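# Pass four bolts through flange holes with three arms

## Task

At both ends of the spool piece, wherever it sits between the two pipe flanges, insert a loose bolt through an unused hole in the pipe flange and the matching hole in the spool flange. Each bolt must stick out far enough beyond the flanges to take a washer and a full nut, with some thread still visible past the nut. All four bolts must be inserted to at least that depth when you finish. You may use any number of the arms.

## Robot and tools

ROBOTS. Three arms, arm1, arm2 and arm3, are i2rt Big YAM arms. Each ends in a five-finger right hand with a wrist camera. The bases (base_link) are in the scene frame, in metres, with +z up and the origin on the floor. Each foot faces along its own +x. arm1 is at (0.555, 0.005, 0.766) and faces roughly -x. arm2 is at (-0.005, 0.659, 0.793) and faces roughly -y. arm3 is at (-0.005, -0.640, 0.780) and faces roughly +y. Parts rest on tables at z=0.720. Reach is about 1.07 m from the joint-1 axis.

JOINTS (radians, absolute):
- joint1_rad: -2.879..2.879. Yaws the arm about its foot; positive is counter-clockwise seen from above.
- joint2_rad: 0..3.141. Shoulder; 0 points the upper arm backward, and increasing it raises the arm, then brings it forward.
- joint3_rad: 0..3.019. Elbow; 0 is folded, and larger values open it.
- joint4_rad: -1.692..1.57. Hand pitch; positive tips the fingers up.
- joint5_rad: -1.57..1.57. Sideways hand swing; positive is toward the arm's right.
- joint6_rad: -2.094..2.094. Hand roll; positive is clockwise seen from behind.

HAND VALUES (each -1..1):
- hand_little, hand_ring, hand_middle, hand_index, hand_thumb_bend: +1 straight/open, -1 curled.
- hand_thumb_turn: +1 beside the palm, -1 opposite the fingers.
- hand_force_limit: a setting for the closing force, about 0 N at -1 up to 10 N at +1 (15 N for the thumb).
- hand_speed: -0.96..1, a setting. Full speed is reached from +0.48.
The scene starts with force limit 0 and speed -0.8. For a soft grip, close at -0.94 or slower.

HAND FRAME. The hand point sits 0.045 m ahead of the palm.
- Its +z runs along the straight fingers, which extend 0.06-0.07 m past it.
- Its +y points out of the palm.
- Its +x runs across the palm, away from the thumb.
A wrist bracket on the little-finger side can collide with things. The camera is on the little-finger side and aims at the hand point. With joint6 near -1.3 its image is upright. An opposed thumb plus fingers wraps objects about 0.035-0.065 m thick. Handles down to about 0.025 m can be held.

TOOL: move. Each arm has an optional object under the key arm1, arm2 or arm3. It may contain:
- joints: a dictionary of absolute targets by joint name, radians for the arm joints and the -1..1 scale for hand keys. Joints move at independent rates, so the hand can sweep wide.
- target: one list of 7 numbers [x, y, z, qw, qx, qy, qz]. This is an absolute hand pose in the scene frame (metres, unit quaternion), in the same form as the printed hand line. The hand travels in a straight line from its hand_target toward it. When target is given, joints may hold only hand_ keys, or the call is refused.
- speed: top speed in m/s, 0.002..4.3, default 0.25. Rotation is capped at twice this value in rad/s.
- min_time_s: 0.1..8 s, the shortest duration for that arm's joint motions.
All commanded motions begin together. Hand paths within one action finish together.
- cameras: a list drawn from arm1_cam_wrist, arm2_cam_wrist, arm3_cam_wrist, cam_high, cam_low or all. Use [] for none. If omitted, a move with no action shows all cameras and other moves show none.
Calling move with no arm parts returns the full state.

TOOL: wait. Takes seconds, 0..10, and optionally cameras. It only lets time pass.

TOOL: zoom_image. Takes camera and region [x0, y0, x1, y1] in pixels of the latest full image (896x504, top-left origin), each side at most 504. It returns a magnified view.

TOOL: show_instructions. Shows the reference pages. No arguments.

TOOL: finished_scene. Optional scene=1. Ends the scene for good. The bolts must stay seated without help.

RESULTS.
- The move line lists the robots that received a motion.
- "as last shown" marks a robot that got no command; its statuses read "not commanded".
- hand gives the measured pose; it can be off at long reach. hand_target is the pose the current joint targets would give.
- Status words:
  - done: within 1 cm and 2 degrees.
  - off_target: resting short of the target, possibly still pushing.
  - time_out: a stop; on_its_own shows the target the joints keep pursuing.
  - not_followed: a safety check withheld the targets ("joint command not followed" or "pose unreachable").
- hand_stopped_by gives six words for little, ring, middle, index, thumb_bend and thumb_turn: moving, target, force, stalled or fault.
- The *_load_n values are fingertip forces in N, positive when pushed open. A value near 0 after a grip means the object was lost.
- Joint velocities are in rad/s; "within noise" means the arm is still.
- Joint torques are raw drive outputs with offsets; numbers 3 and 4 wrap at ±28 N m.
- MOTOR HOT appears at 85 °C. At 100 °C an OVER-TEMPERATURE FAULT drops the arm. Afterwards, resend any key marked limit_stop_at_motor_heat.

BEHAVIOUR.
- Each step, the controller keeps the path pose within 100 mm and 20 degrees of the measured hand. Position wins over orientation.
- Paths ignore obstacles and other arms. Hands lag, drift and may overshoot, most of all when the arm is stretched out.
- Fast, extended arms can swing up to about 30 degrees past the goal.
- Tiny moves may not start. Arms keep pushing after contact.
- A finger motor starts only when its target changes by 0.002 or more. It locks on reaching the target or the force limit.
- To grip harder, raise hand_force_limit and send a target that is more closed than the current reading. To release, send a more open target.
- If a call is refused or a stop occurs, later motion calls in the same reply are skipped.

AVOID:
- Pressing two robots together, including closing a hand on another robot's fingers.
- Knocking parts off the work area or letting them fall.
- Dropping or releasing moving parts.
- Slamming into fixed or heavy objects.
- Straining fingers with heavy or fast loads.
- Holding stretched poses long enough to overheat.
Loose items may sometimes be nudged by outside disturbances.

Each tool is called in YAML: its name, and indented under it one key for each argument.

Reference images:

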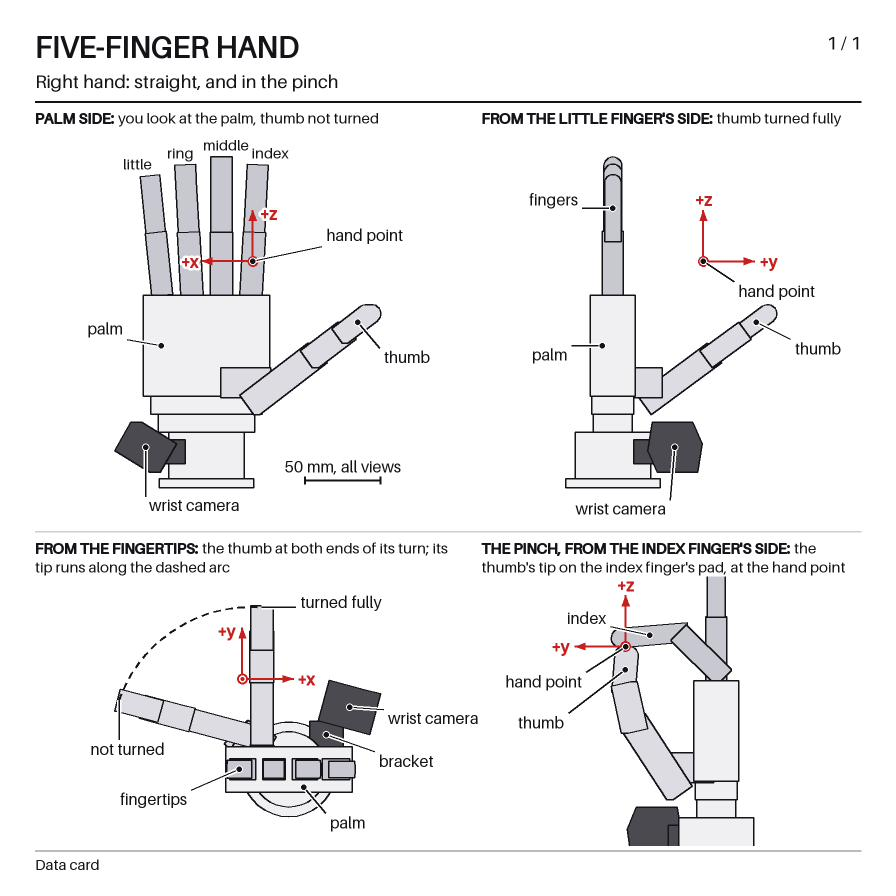

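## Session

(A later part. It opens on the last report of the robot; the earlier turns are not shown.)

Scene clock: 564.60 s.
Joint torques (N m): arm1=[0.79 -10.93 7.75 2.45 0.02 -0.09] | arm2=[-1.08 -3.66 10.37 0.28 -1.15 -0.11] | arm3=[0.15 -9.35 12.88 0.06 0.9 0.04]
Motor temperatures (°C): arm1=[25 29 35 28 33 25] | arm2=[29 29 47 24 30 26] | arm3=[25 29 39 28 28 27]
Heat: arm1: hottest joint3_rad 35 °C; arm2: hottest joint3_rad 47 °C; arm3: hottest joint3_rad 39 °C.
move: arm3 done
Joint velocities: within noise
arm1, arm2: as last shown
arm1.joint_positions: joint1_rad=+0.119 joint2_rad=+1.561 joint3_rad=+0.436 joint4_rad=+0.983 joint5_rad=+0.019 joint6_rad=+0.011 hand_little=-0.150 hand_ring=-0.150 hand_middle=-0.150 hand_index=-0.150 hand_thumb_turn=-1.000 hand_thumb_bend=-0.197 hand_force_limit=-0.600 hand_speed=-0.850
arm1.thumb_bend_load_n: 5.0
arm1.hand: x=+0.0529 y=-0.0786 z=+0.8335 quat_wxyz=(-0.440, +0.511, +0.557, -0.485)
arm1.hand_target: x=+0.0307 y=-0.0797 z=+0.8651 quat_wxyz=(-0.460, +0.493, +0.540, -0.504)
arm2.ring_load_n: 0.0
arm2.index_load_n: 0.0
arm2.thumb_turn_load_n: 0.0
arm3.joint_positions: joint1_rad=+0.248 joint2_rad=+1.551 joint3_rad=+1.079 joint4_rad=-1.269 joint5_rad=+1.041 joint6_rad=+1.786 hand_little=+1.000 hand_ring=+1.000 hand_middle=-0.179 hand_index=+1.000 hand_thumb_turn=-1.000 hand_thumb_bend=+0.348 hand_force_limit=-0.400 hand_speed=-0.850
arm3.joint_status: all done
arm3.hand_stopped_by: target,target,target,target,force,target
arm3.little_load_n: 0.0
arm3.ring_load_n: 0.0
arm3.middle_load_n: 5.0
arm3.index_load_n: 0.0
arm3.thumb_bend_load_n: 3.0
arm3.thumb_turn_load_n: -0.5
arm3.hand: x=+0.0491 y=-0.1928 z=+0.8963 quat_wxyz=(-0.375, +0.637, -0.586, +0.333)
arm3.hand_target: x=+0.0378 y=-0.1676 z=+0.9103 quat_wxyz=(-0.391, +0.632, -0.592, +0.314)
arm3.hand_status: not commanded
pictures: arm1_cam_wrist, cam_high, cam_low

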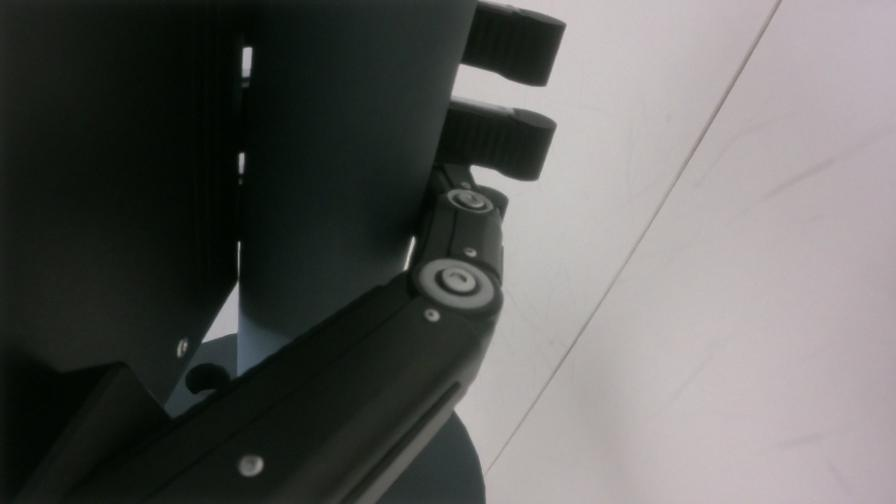

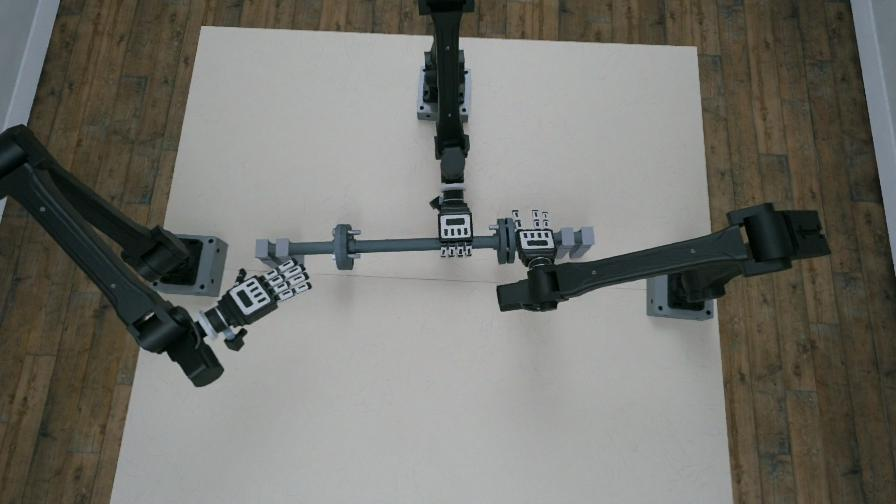

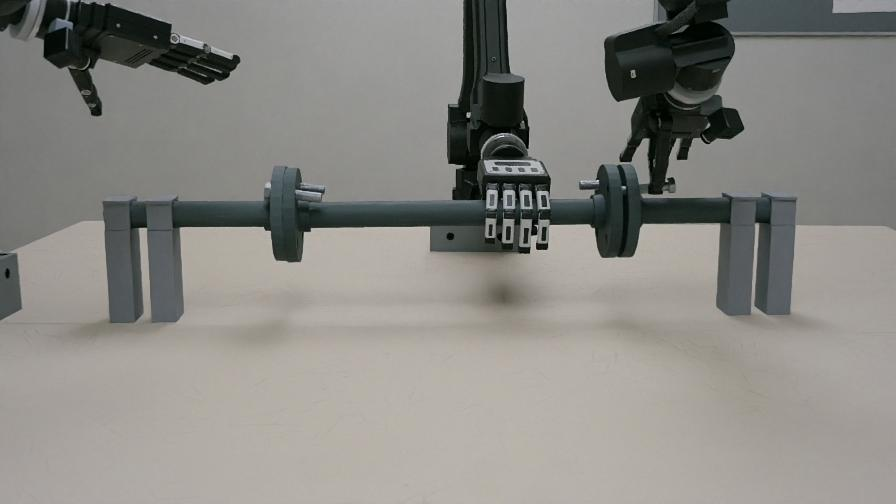

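zoom_image:
  camera: "cam_low"
  region: [630, 145, 690, 205]

move:
  cameras: ["arm3_cam_wrist"]

Scaled by 8.400.

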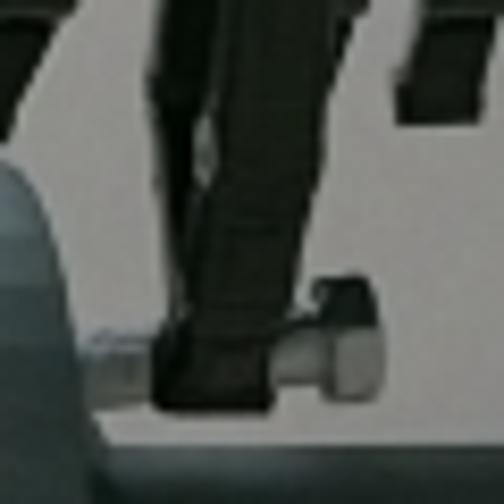

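Scene clock: 567.63 s.
Joint torques (N m): arm1=[0.79 -10.93 7.73 2.45 0.01 -0.08] | arm2=[-1.08 -3.84 10.45 0.18 -1.14 -0.12] | arm3=[0.09 -9.29 12.88 0.02 0.9 0.03]
Motor temperatures (°C): arm1=[25 29 35 28 33 25] | arm2=[29 29 47 24 30 26] | arm3=[25 29 39 28 28 27]
Heat: arm1: hottest joint3_rad 35 °C; arm2: hottest joint3_rad 47 °C; arm3: hottest joint3_rad 39 °C.
Joint velocities: within noise
arm1.joint_positions: joint1_rad=+0.119 joint2_rad=+1.561 joint3_rad=+0.436 joint4_rad=+0.983 joint5_rad=+0.019 joint6_rad=+0.011 hand_little=-0.150 hand_ring=-0.150 hand_middle=-0.150 hand_index=-0.150 hand_thumb_turn=-1.000 hand_thumb_bend=-0.197 hand_force_limit=-0.600 hand_speed=-0.850
arm1.joint_status: not commanded
arm1.hand_stopped_by: target,target,target,target,force,target
arm1.little_load_n: 0.0
arm1.ring_load_n: 0.0
arm1.middle_load_n: 0.0
arm1.index_load_n: 0.5
arm1.thumb_bend_load_n: 4.5
arm1.thumb_turn_load_n: 0.0
arm1.hand: x=+0.0529 y=-0.0786 z=+0.8335 quat_wxyz=(-0.440, +0.511, +0.557, -0.485) (m; scene frame)
arm1.hand_target: x=+0.0307 y=-0.0797 z=+0.8651 quat_wxyz=(-0.460, +0.493, +0.540, -0.504) (m; scene frame)
arm1.hand_status: not commanded
arm2.joint_positions: joint1_rad=-0.795 joint2_rad=+1.108 joint3_rad=+0.794 joint4_rad=-1.073 joint5_rad=-1.269 joint6_rad=-1.634 hand_little=+1.000 hand_ring=+1.000 hand_middle=+1.000 hand_index=+1.000 hand_thumb_turn=+1.000 hand_thumb_bend=+1.000 hand_force_limit=+0.000 hand_speed=-0.800
arm2.joint_status: not commanded
arm2.hand_stopped_by: target,target,target,target,target,target
arm2.little_load_n: 0.0
arm2.ring_load_n: 0.0
arm2.middle_load_n: 0.0
arm2.index_load_n: 0.0
arm2.thumb_bend_load_n: 0.0
arm2.thumb_turn_load_n: 0.0
arm2.hand: x=-0.0962 y=+0.3442 z=+0.9864 quat_wxyz=(-0.127, +0.372, -0.710, +0.584) (m; scene frame)
arm2.hand_target: x=-0.1047 y=+0.3392 z=+1.0000 quat_wxyz=(-0.112, +0.380, -0.704, +0.589) (m; scene frame)
arm2.hand_status: not commanded
arm3.joint_positions: joint1_rad=+0.248 joint2_rad=+1.551 joint3_rad=+1.079 joint4_rad=-1.269 joint5_rad=+1.041 joint6_rad=+1.786 hand_little=+1.000 hand_ring=+1.000 hand_middle=-0.179 hand_index=+1.000 hand_thumb_turn=-1.000 hand_thumb_bend=+0.348 hand_force_limit=-0.400 hand_speed=-0.850
arm3.joint_status: all done
arm3.hand_stopped_by: target,target,target,target,force,target
arm3.little_load_n: 0.0
arm3.ring_load_n: 0.0
arm3.middle_load_n: 5.0
arm3.index_load_n: 0.0
arm3.thumb_bend_load_n: 3.0
arm3.thumb_turn_load_n: -0.5
arm3.hand: x=+0.0491 y=-0.1928 z=+0.8963 quat_wxyz=(-0.375, +0.637, -0.586, +0.333) (m; scene frame)
arm3.hand_target: x=+0.0378 y=-0.1676 z=+0.9103 quat_wxyz=(-0.391, +0.632, -0.592, +0.314) (m; scene frame)
arm3.hand_status: not commanded
pictures: arm3_cam_wrist

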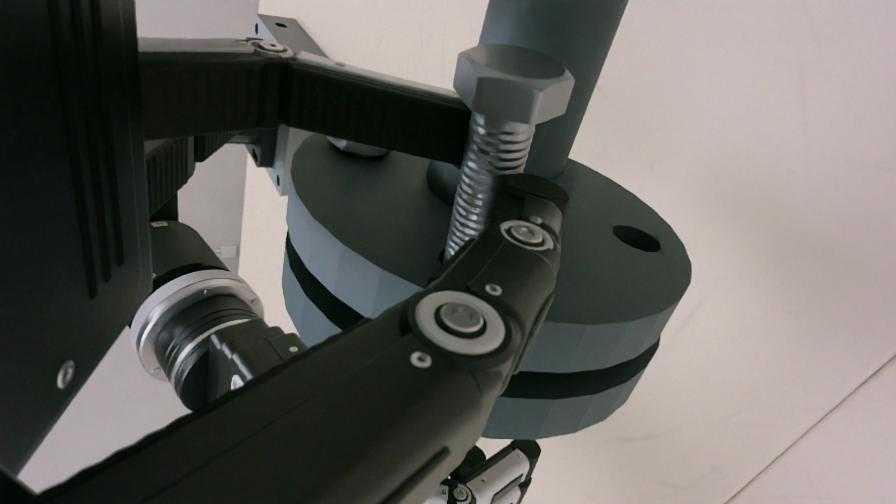

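move:
  cameras: ["cam_high", "cam_low"]

zoom_image:
  camera: "cam_high"
  region: [498, 233, 528, 263]

zoom_image:
  camera: "cam_high"
  region: [490, 205, 570, 275]

Scene clock: 568.17 s.
Joint torques (N m): arm1=[0.85 -10.93 7.75 2.45 0.01 -0.08] | arm2=[-1.32 -3.84 10.4 0.36 -1.08 -0.11] | arm3=[0.09 -9.35 12.86 0.02 0.9 0.04]
Motor temperatures (°C): arm1=[25 29 35 28 33 25] | arm2=[29 29 47 24 30 26] | arm3=[25 29 39 28 28 27]
Heat: arm1: hottest joint3_rad 35 °C; arm2: hottest joint3_rad 47 °C; arm3: hottest joint3_rad 39 °C.
Joint velocities: within noise
arm1.joint_positions: joint1_rad=+0.119 joint2_rad=+1.561 joint3_rad=+0.436 joint4_rad=+0.983 joint5_rad=+0.019 joint6_rad=+0.011 hand_little=-0.150 hand_ring=-0.150 hand_middle=-0.150 hand_index=-0.150 hand_thumb_turn=-1.000 hand_thumb_bend=-0.197 hand_force_limit=-0.600 hand_speed=-0.850
arm1.joint_status: not commanded
arm1.hand_stopped_by: target,target,target,target,force,target
arm1.little_load_n: 0.0
arm1.ring_load_n: 0.0
arm1.middle_load_n: 0.0
arm1.index_load_n: 0.0
arm1.thumb_bend_load_n: 4.5
arm1.thumb_turn_load_n: 0.0
arm1.hand: x=+0.0529 y=-0.0786 z=+0.8335 quat_wxyz=(-0.440, +0.511, +0.557, -0.485) (m; scene frame)
arm1.hand_target: x=+0.0307 y=-0.0797 z=+0.8651 quat_wxyz=(-0.460, +0.493, +0.540, -0.504) (m; scene frame)
arm1.hand_status: not commanded
arm2.joint_positions: joint1_rad=-0.795 joint2_rad=+1.108 joint3_rad=+0.794 joint4_rad=-1.073 joint5_rad=-1.269 joint6_rad=-1.634 hand_little=+1.000 hand_ring=+1.000 hand_middle=+1.000 hand_index=+1.000 hand_thumb_turn=+1.000 hand_thumb_bend=+1.000 hand_force_limit=+0.000 hand_speed=-0.800
arm2.joint_status: not commanded
arm2.hand_stopped_by: target,target,target,target,target,target
arm2.little_load_n: 0.0
arm2.ring_load_n: 0.0
arm2.middle_load_n: 0.0
arm2.index_load_n: 0.0
arm2.thumb_bend_load_n: 0.0
arm2.thumb_turn_load_n: 0.0
arm2.hand: x=-0.0962 y=+0.3442 z=+0.9864 quat_wxyz=(-0.127, +0.372, -0.710, +0.584) (m; scene frame)
arm2.hand_target: x=-0.1047 y=+0.3392 z=+1.0000 quat_wxyz=(-0.112, +0.380, -0.704, +0.589) (m; scene frame)
arm2.hand_status: not commanded
arm3.joint_positions: joint1_rad=+0.248 joint2_rad=+1.551 joint3_rad=+1.079 joint4_rad=-1.269 joint5_rad=+1.041 joint6_rad=+1.786 hand_little=+1.000 hand_ring=+1.000 hand_middle=-0.179 hand_index=+1.000 hand_thumb_turn=-1.000 hand_thumb_bend=+0.348 hand_force_limit=-0.400 hand_speed=-0.850
arm3.joint_status: all done
arm3.hand_stopped_by: target,target,target,target,force,target
arm3.little_load_n: 0.0
arm3.ring_load_n: 0.0
arm3.middle_load_n: 5.0
arm3.index_load_n: 0.0
arm3.thumb_bend_load_n: 3.0
arm3.thumb_turn_load_n: -1.0
arm3.hand: x=+0.0491 y=-0.1928 z=+0.8963 quat_wxyz=(-0.375, +0.637, -0.586, +0.333) (m; scene frame)
arm3.hand_target: x=+0.0378 y=-0.1676 z=+0.9103 quat_wxyz=(-0.391, +0.632, -0.592, +0.314) (m; scene frame)
arm3.hand_status: not commanded
pictures: cam_high, cam_low

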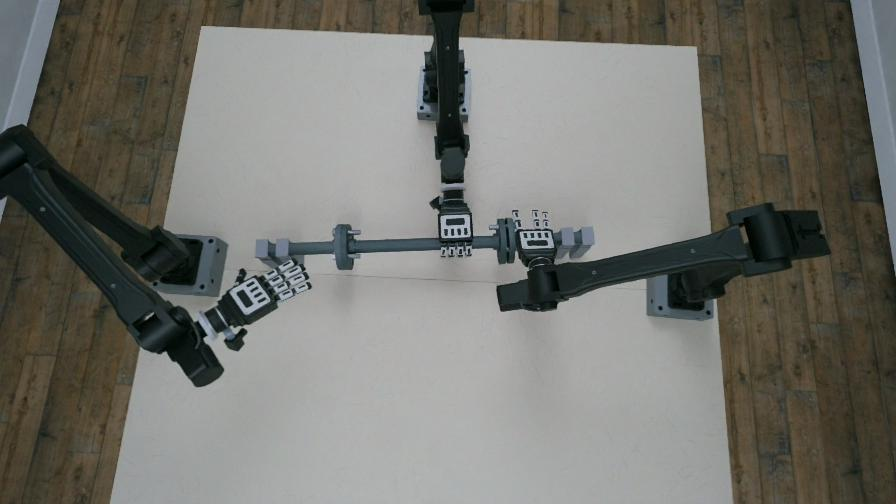

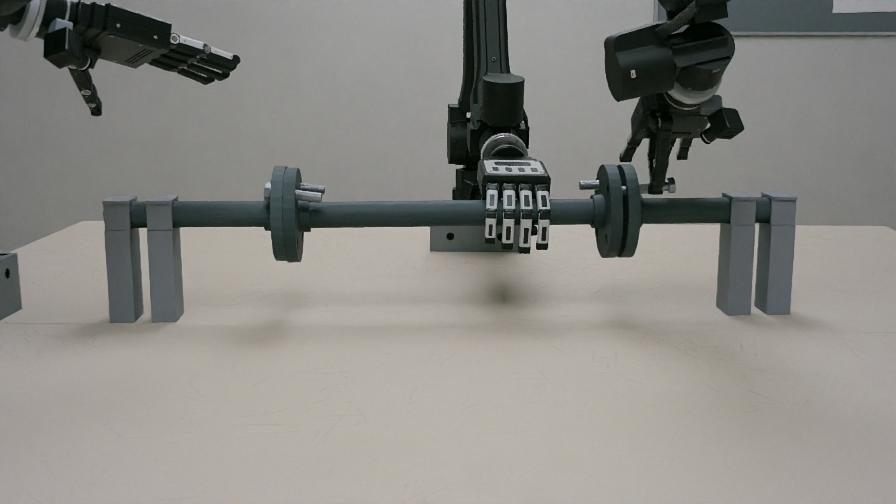

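Scaled by 16.800.

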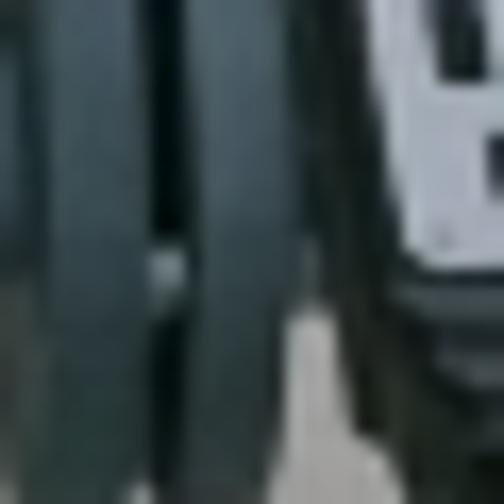

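Scaled by 6.300.

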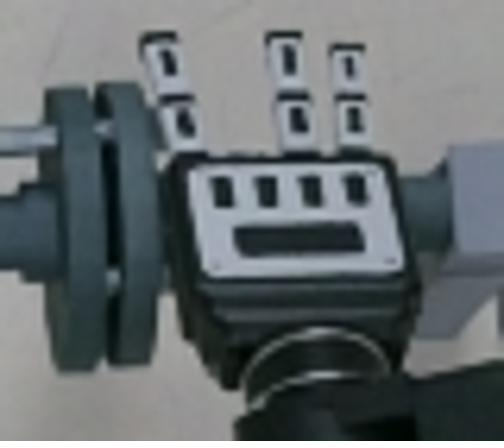

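move:
  arm3: {"joints": {"joint2_rad": 1.579, "joint3_rad": 1.150}, "min_time_s": 1.5}
  cameras: ["cam_low", "cam_high", "arm3_cam_wrist"]

zoom_image:
  camera: "cam_low"
  region: [590, 160, 650, 262]

zoom_image:
  camera: "cam_low"
  region: [596, 170, 628, 202]

zoom_image:
  camera: "cam_high"
  region: [485, 215, 530, 265]

Scene clock: 572.23 s.
Joint torques (N m): arm1=[0.79 -10.93 7.73 2.45 0.01 -0.08] | arm2=[-0.97 -4.31 10.41 0.39 -1.16 -0.07] | arm3=[0.32 -9.64 12.88 0.02 0.89 0.04]
Motor temperatures (°C): arm1=[25 29 35 28 33 25] | arm2=[29 29 47 24 30 26] | arm3=[25 29 40 28 28 27]
Heat: arm1: hottest joint3_rad 35 °C; arm2: hottest joint3_rad 47 °C; arm3: hottest joint3_rad 40 °C.
move: arm3 done
Joint velocities: within noise
arm1, arm2: as last shown
arm1.thumb_bend_load_n: 5.0
arm1.thumb_turn_load_n: 0.5
arm2.middle_load_n: -0.5
arm2.thumb_turn_load_n: -0.5
arm3.joint_positions: joint1_rad=+0.248 joint2_rad=+1.561 joint3_rad=+1.087 joint4_rad=-1.269 joint5_rad=+1.041 joint6_rad=+1.785 hand_little=+1.000 hand_ring=+1.000 hand_middle=-0.179 hand_index=+1.000 hand_thumb_turn=-1.000 hand_thumb_bend=+0.348 hand_force_limit=-0.400 hand_speed=-0.850
arm3.joint_status: all done
arm3.hand_stopped_by: target,target,target,target,force,target
arm3.little_load_n: 0.0
arm3.ring_load_n: -0.5
arm3.middle_load_n: 3.5
arm3.index_load_n: 0.0
arm3.thumb_bend_load_n: 2.0
arm3.thumb_turn_load_n: -0.5
arm3.hand: x=+0.0485 y=-0.1901 z=+0.8947 quat_wxyz=(-0.375, +0.637, -0.585, +0.334)
arm3.hand_target: x=+0.0372 y=-0.1648 z=+0.9102 quat_wxyz=(-0.391, +0.632, -0.592, +0.314)
arm3.hand_status: not commanded
pictures: arm3_cam_wrist, cam_high, cam_low

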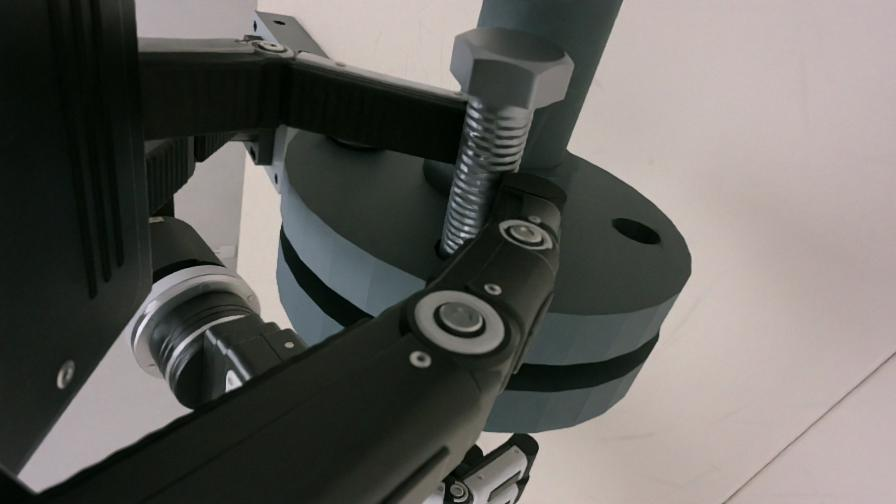

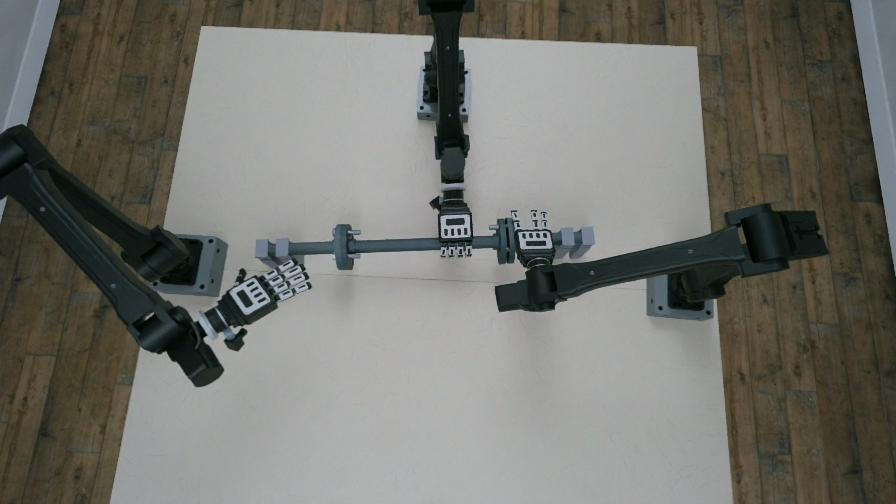

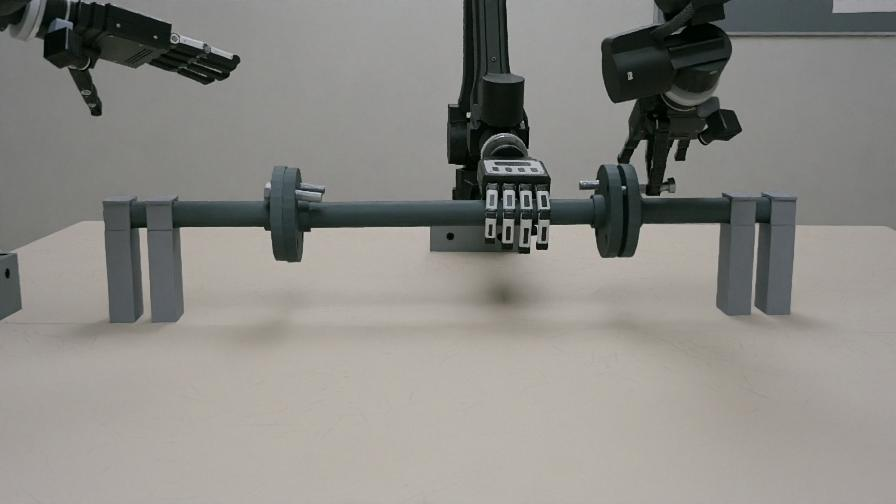

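Scaled by 4.941.

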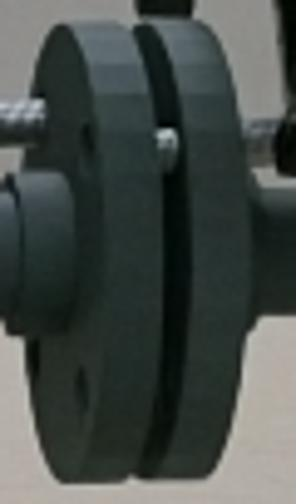

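Scaled by 15.750.

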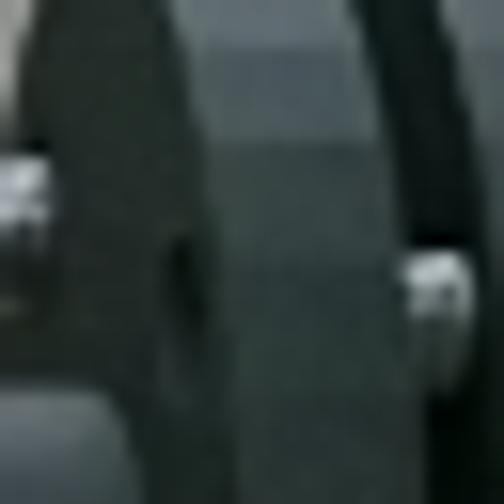

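Scaled by 10.080.

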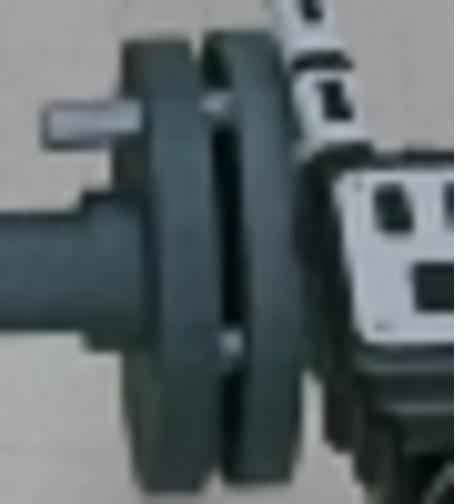

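zoom_image:
  camera: "cam_low"
  region: [630, 145, 690, 205]

Scaled by 8.400.

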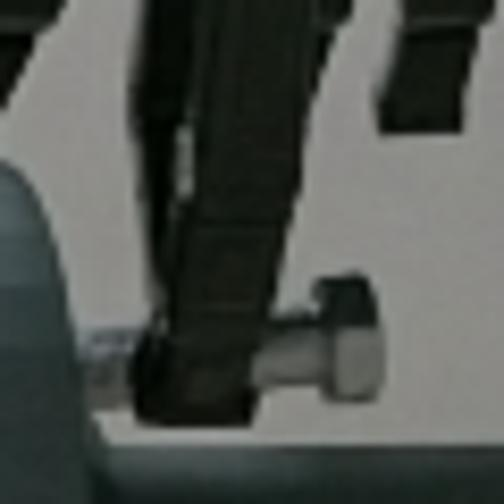

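move:
  arm2: {"joints": {"joint2_rad": 1.5, "joint3_rad": 1.1, "joint4_rad": 0.2, "joint5_rad": 0.2, "joint6_rad": 0.0}, "min_time_s": 2.5}

move:
  arm2: {"joints": {"joint1_rad": 0.22, "joint2_rad": 1.65, "joint3_rad": 1.1, "joint4_rad": 0.36, "joint5_rad": 0.41, "joint6_rad": 0.0}, "min_time_s": 2.5}
  cameras: ["cam_high", "cam_low", "arm2_cam_wrist"]

Scene clock: 580.97 s.
Joint torques (N m): arm1=[0.79 -10.93 7.73 2.47 0.01 -0.08] | arm2=[-1.26 -9.52 12.15 3.02 0.16 0.14] | arm3=[0.03 -9.88 12.88 0.06 0.89 0.04]
Motor temperatures (°C): arm1=[25 30 36 28 33 25] | arm2=[29 29 47 24 30 26] | arm3=[25 29 43 28 28 27]
Heat: arm1: hottest joint3_rad 36 °C; arm2: hottest joint3_rad 47 °C; arm3: hottest joint3_rad 43 °C.
move: arm2 done
Joint velocities: within noise
arm1, arm3: as last shown
arm2.joint_positions: joint1_rad=-0.796 joint2_rad=+1.489 joint3_rad=+1.056 joint4_rad=+0.180 joint5_rad=+0.196 joint6_rad=-0.012 hand_little=+1.000 hand_ring=+1.000 hand_middle=+1.000 hand_index=+1.000 hand_thumb_turn=+1.000 hand_thumb_bend=+1.000 hand_force_limit=+0.000 hand_speed=-0.800
arm2.joint_status: all done
arm2.hand_stopped_by: target,target,target,target,target,target
arm2.little_load_n: 0.0
arm2.ring_load_n: 0.0
arm2.middle_load_n: 0.0
arm2.index_load_n: 0.0
arm2.thumb_bend_load_n: 0.0
arm2.thumb_turn_load_n: -0.5
arm2.hand: x=-0.4836 y=+0.2205 z=+1.0278 quat_wxyz=(+0.315, -0.363, -0.697, +0.532)
arm2.hand_target: x=-0.4980 y=+0.2135 z=+1.0523 quat_wxyz=(+0.322, -0.366, -0.677, +0.552)
arm2.hand_status: not commanded
arm3.ring_load_n: 0.0
pictures: none

Scene clock: 584.43 s.
Joint torques (N m): arm1=[0.79 -10.93 7.75 2.45 0.01 -0.08] | arm2=[0.21 -11.11 11.67 2.89 0.15 0.12] | arm3=[0.03 -9.7 12.89 0.05 0.89 0.04]
Motor temperatures (°C): arm1=[25 30 36 28 33 25] | arm2=[29 29 46 24 30 26] | arm3=[25 28 45 28 28 27]
Heat: arm1: hottest joint3_rad 36 °C; arm2: hottest joint3_rad 46 °C; arm3: hottest joint3_rad 45 °C.
move: arm2 done
Joint velocities: within noise
arm1.joint_positions: joint1_rad=+0.119 joint2_rad=+1.561 joint3_rad=+0.436 joint4_rad=+0.983 joint5_rad=+0.019 joint6_rad=+0.011 hand_little=-0.150 hand_ring=-0.150 hand_middle=-0.150 hand_index=-0.150 hand_thumb_turn=-1.000 hand_thumb_bend=-0.197 hand_force_limit=-0.600 hand_speed=-0.850
arm1.joint_status: not commanded
arm1.hand_stopped_by: target,target,target,target,force,target
arm1.little_load_n: 0.0
arm1.ring_load_n: 0.0
arm1.middle_load_n: 0.0
arm1.index_load_n: 0.0
arm1.thumb_bend_load_n: 4.5
arm1.thumb_turn_load_n: 0.5
arm1.hand: x=+0.0529 y=-0.0786 z=+0.8335 quat_wxyz=(-0.440, +0.511, +0.557, -0.485)
arm1.hand_target: x=+0.0307 y=-0.0797 z=+0.8651 quat_wxyz=(-0.460, +0.493, +0.540, -0.504)
arm1.hand_status: not commanded
arm2.joint_positions: joint1_rad=+0.216 joint2_rad=+1.637 joint3_rad=+1.056 joint4_rad=+0.341 joint5_rad=+0.407 joint6_rad=-0.012 hand_little=+1.000 hand_ring=+1.000 hand_middle=+1.000 hand_index=+1.000 hand_thumb_turn=+1.000 hand_thumb_bend=+1.000 hand_force_limit=+0.000 hand_speed=-0.800
arm2.joint_status: all done
arm2.hand_stopped_by: target,target,target,target,target,target
arm2.little_load_n: 0.0
arm2.ring_load_n: 0.0
arm2.middle_load_n: 0.0
arm2.index_load_n: 0.0
arm2.thumb_bend_load_n: 0.0
arm2.thumb_turn_load_n: 0.0
arm2.hand: x=+0.0805 y=-0.0115 z=+0.9730 quat_wxyz=(+0.104, -0.042, -0.775, +0.621)
arm2.hand_target: x=+0.0870 y=-0.0279 z=+0.9946 quat_wxyz=(+0.095, -0.052, -0.760, +0.641)
arm2.hand_status: not commanded
arm3: as last shown
arm3.ring_load_n: -0.5
arm3.thumb_bend_load_n: 2.5
pictures: arm2_cam_wrist, cam_high, cam_low
led back after a hold (arm2 arm): the arm was led back toward your command in small steps, so it may still be short of it.
joint command not followed: on one or more control steps a check withheld the commanded joint targets of the arm2 arm, and it was not sent them on those steps.
cause: the commanded joint targets, or the way to them, would bring a part of the robot too close to another arm (this arm's hand and a part of the arm1 arm, along the way the arms are being sent, or toward where that arm still pushes).

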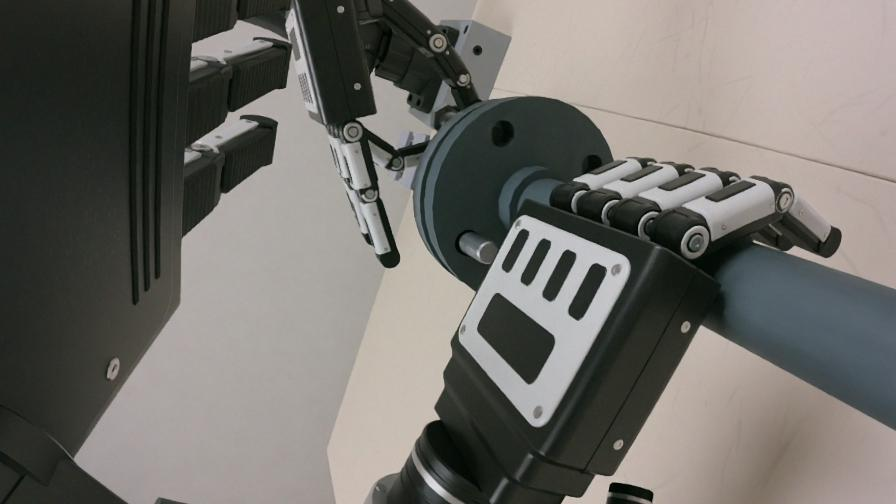

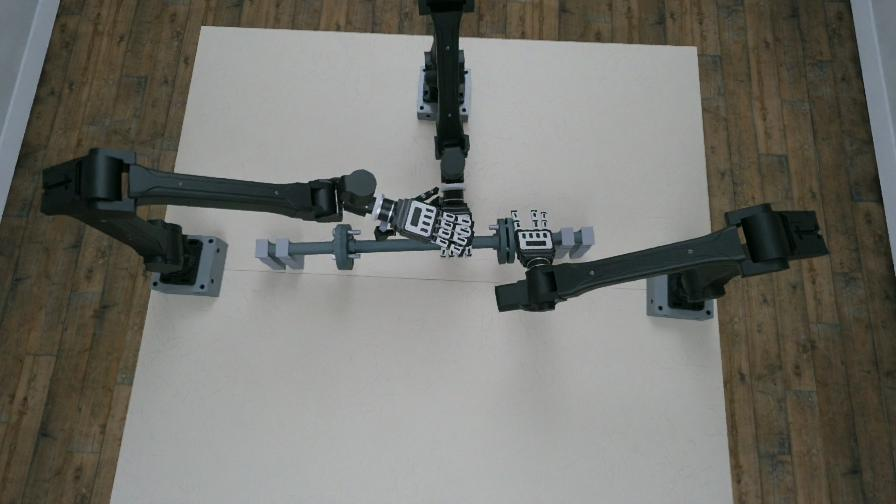

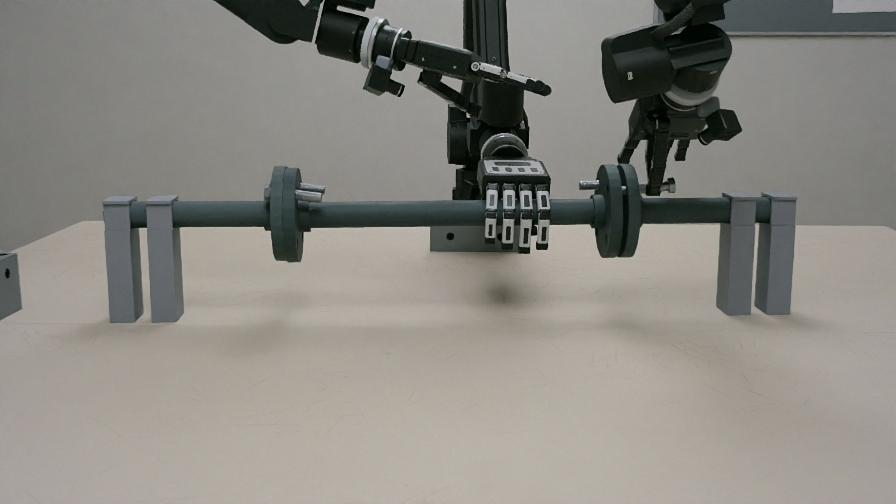

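zoom_image:
  camera: "arm2_cam_wrist"
  region: [475, 105, 531, 161]

zoom_image:
  camera: "arm2_cam_wrist"
  region: [400, 80, 640, 300]

Scaled by 9.000.

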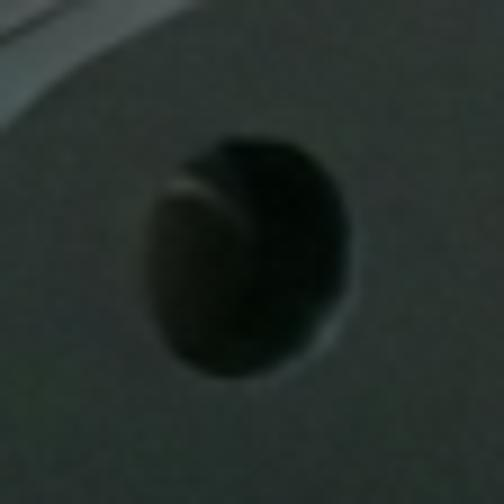

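Scaled by 2.100.

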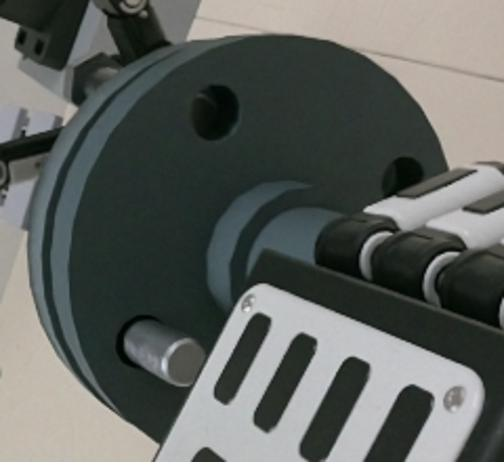

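zoom_image:
  camera: "arm2_cam_wrist"
  region: [405, 90, 525, 210]

zoom_image:
  camera: "arm2_cam_wrist"
  region: [485, 115, 520, 150]

Scaled by 4.200.

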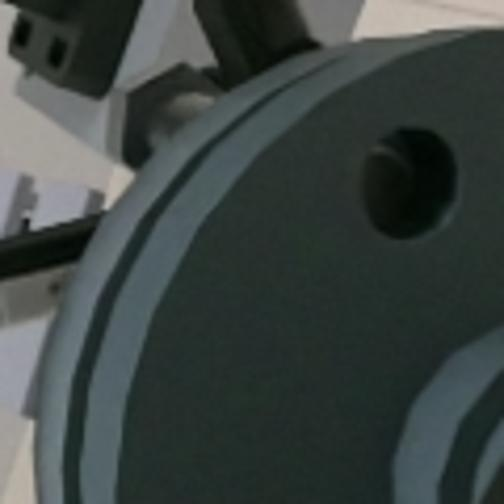

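Scaled by 14.400.

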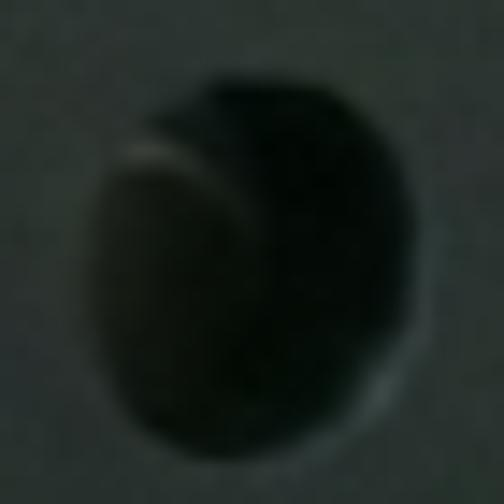

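zoom_image:
  camera: "arm2_cam_wrist"
  region: [470, 85, 570, 135]

zoom_image:
  camera: "arm2_cam_wrist"
  region: [405, 180, 485, 300]

Scaled by 5.040.

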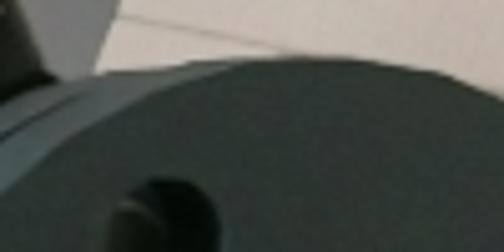

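Scaled by 4.200.

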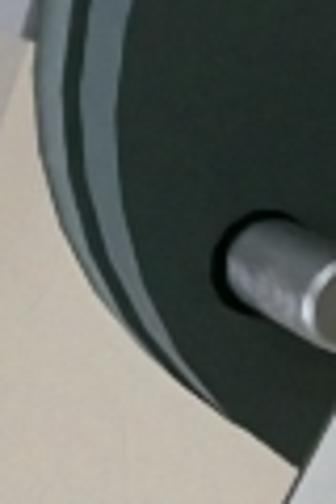

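move:
  arm1: {"joints": {"joint4_rad": 0.986}, "min_time_s": 1.0}
  cameras: ["cam_low", "arm2_cam_wrist"]

zoom_image:
  camera: "arm2_cam_wrist"
  region: [485, 115, 520, 150]

zoom_image:
  camera: "cam_low"
  region: [590, 160, 650, 262]

Scene clock: 592.10 s.
Joint torques (N m): arm1=[0.85 -10.99 7.75 2.33 0.01 -0.08] | arm2=[-0.38 -10.87 11.7 2.76 0.18 0.12] | arm3=[0.26 -9.7 12.9 0.03 0.9 0.04]
Motor temperatures (°C): arm1=[25 30 36 28 33 25] | arm2=[29 29 46 24 29 26] | arm3=[25 28 46 28 28 27]
Heat: arm1: hottest joint3_rad 36 °C; arm2: hottest joint3_rad 46 °C; arm3: hottest joint3_rad 46 °C.
move: arm1 done
Joint velocities: within noise
arm1.joint_positions: joint1_rad=+0.119 joint2_rad=+1.561 joint3_rad=+0.436 joint4_rad=+0.981 joint5_rad=+0.019 joint6_rad=+0.011 hand_little=-0.150 hand_ring=-0.150 hand_middle=-0.150 hand_index=-0.150 hand_thumb_turn=-1.000 hand_thumb_bend=-0.197 hand_force_limit=-0.600 hand_speed=-0.850
arm1.joint_status: all done
arm1.hand_stopped_by: target,target,target,target,force,target
arm1.little_load_n: 0.0
arm1.ring_load_n: 0.0
arm1.middle_load_n: 0.0
arm1.index_load_n: 0.5
arm1.thumb_bend_load_n: 4.5
arm1.thumb_turn_load_n: 0.0
arm1.hand: x=+0.0531 y=-0.0786 z=+0.8331 quat_wxyz=(-0.440, +0.511, +0.557, -0.484)
arm1.hand_target: x=+0.0311 y=-0.0797 z=+0.8641 quat_wxyz=(-0.459, +0.494, +0.541, -0.503)
arm1.hand_status: not commanded
arm2, arm3: as last shown
arm2.thumb_turn_load_n: -0.5
arm3.ring_load_n: 0.0
arm3.thumb_bend_load_n: 2.0
pictures: arm2_cam_wrist, cam_low

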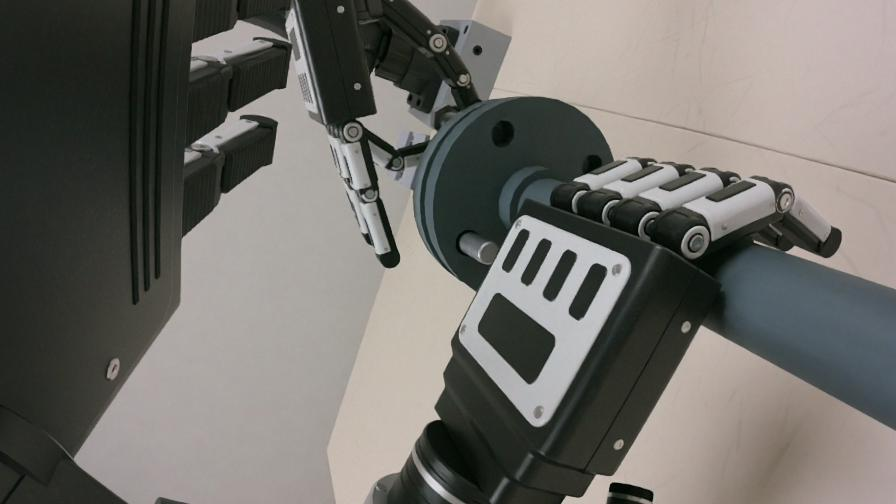

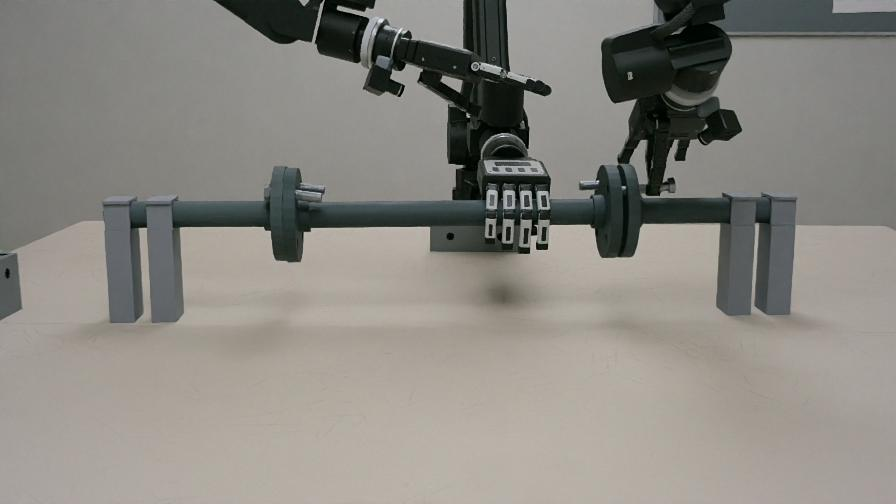

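Scaled by 14.400.

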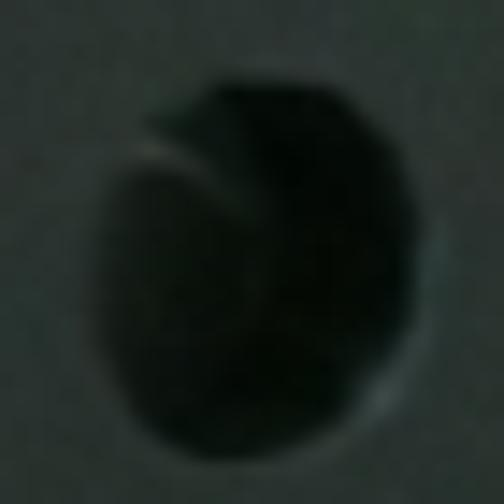

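Scaled by 4.941.

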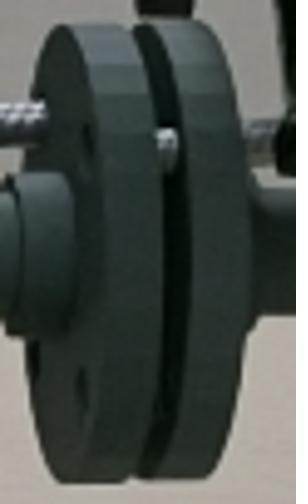

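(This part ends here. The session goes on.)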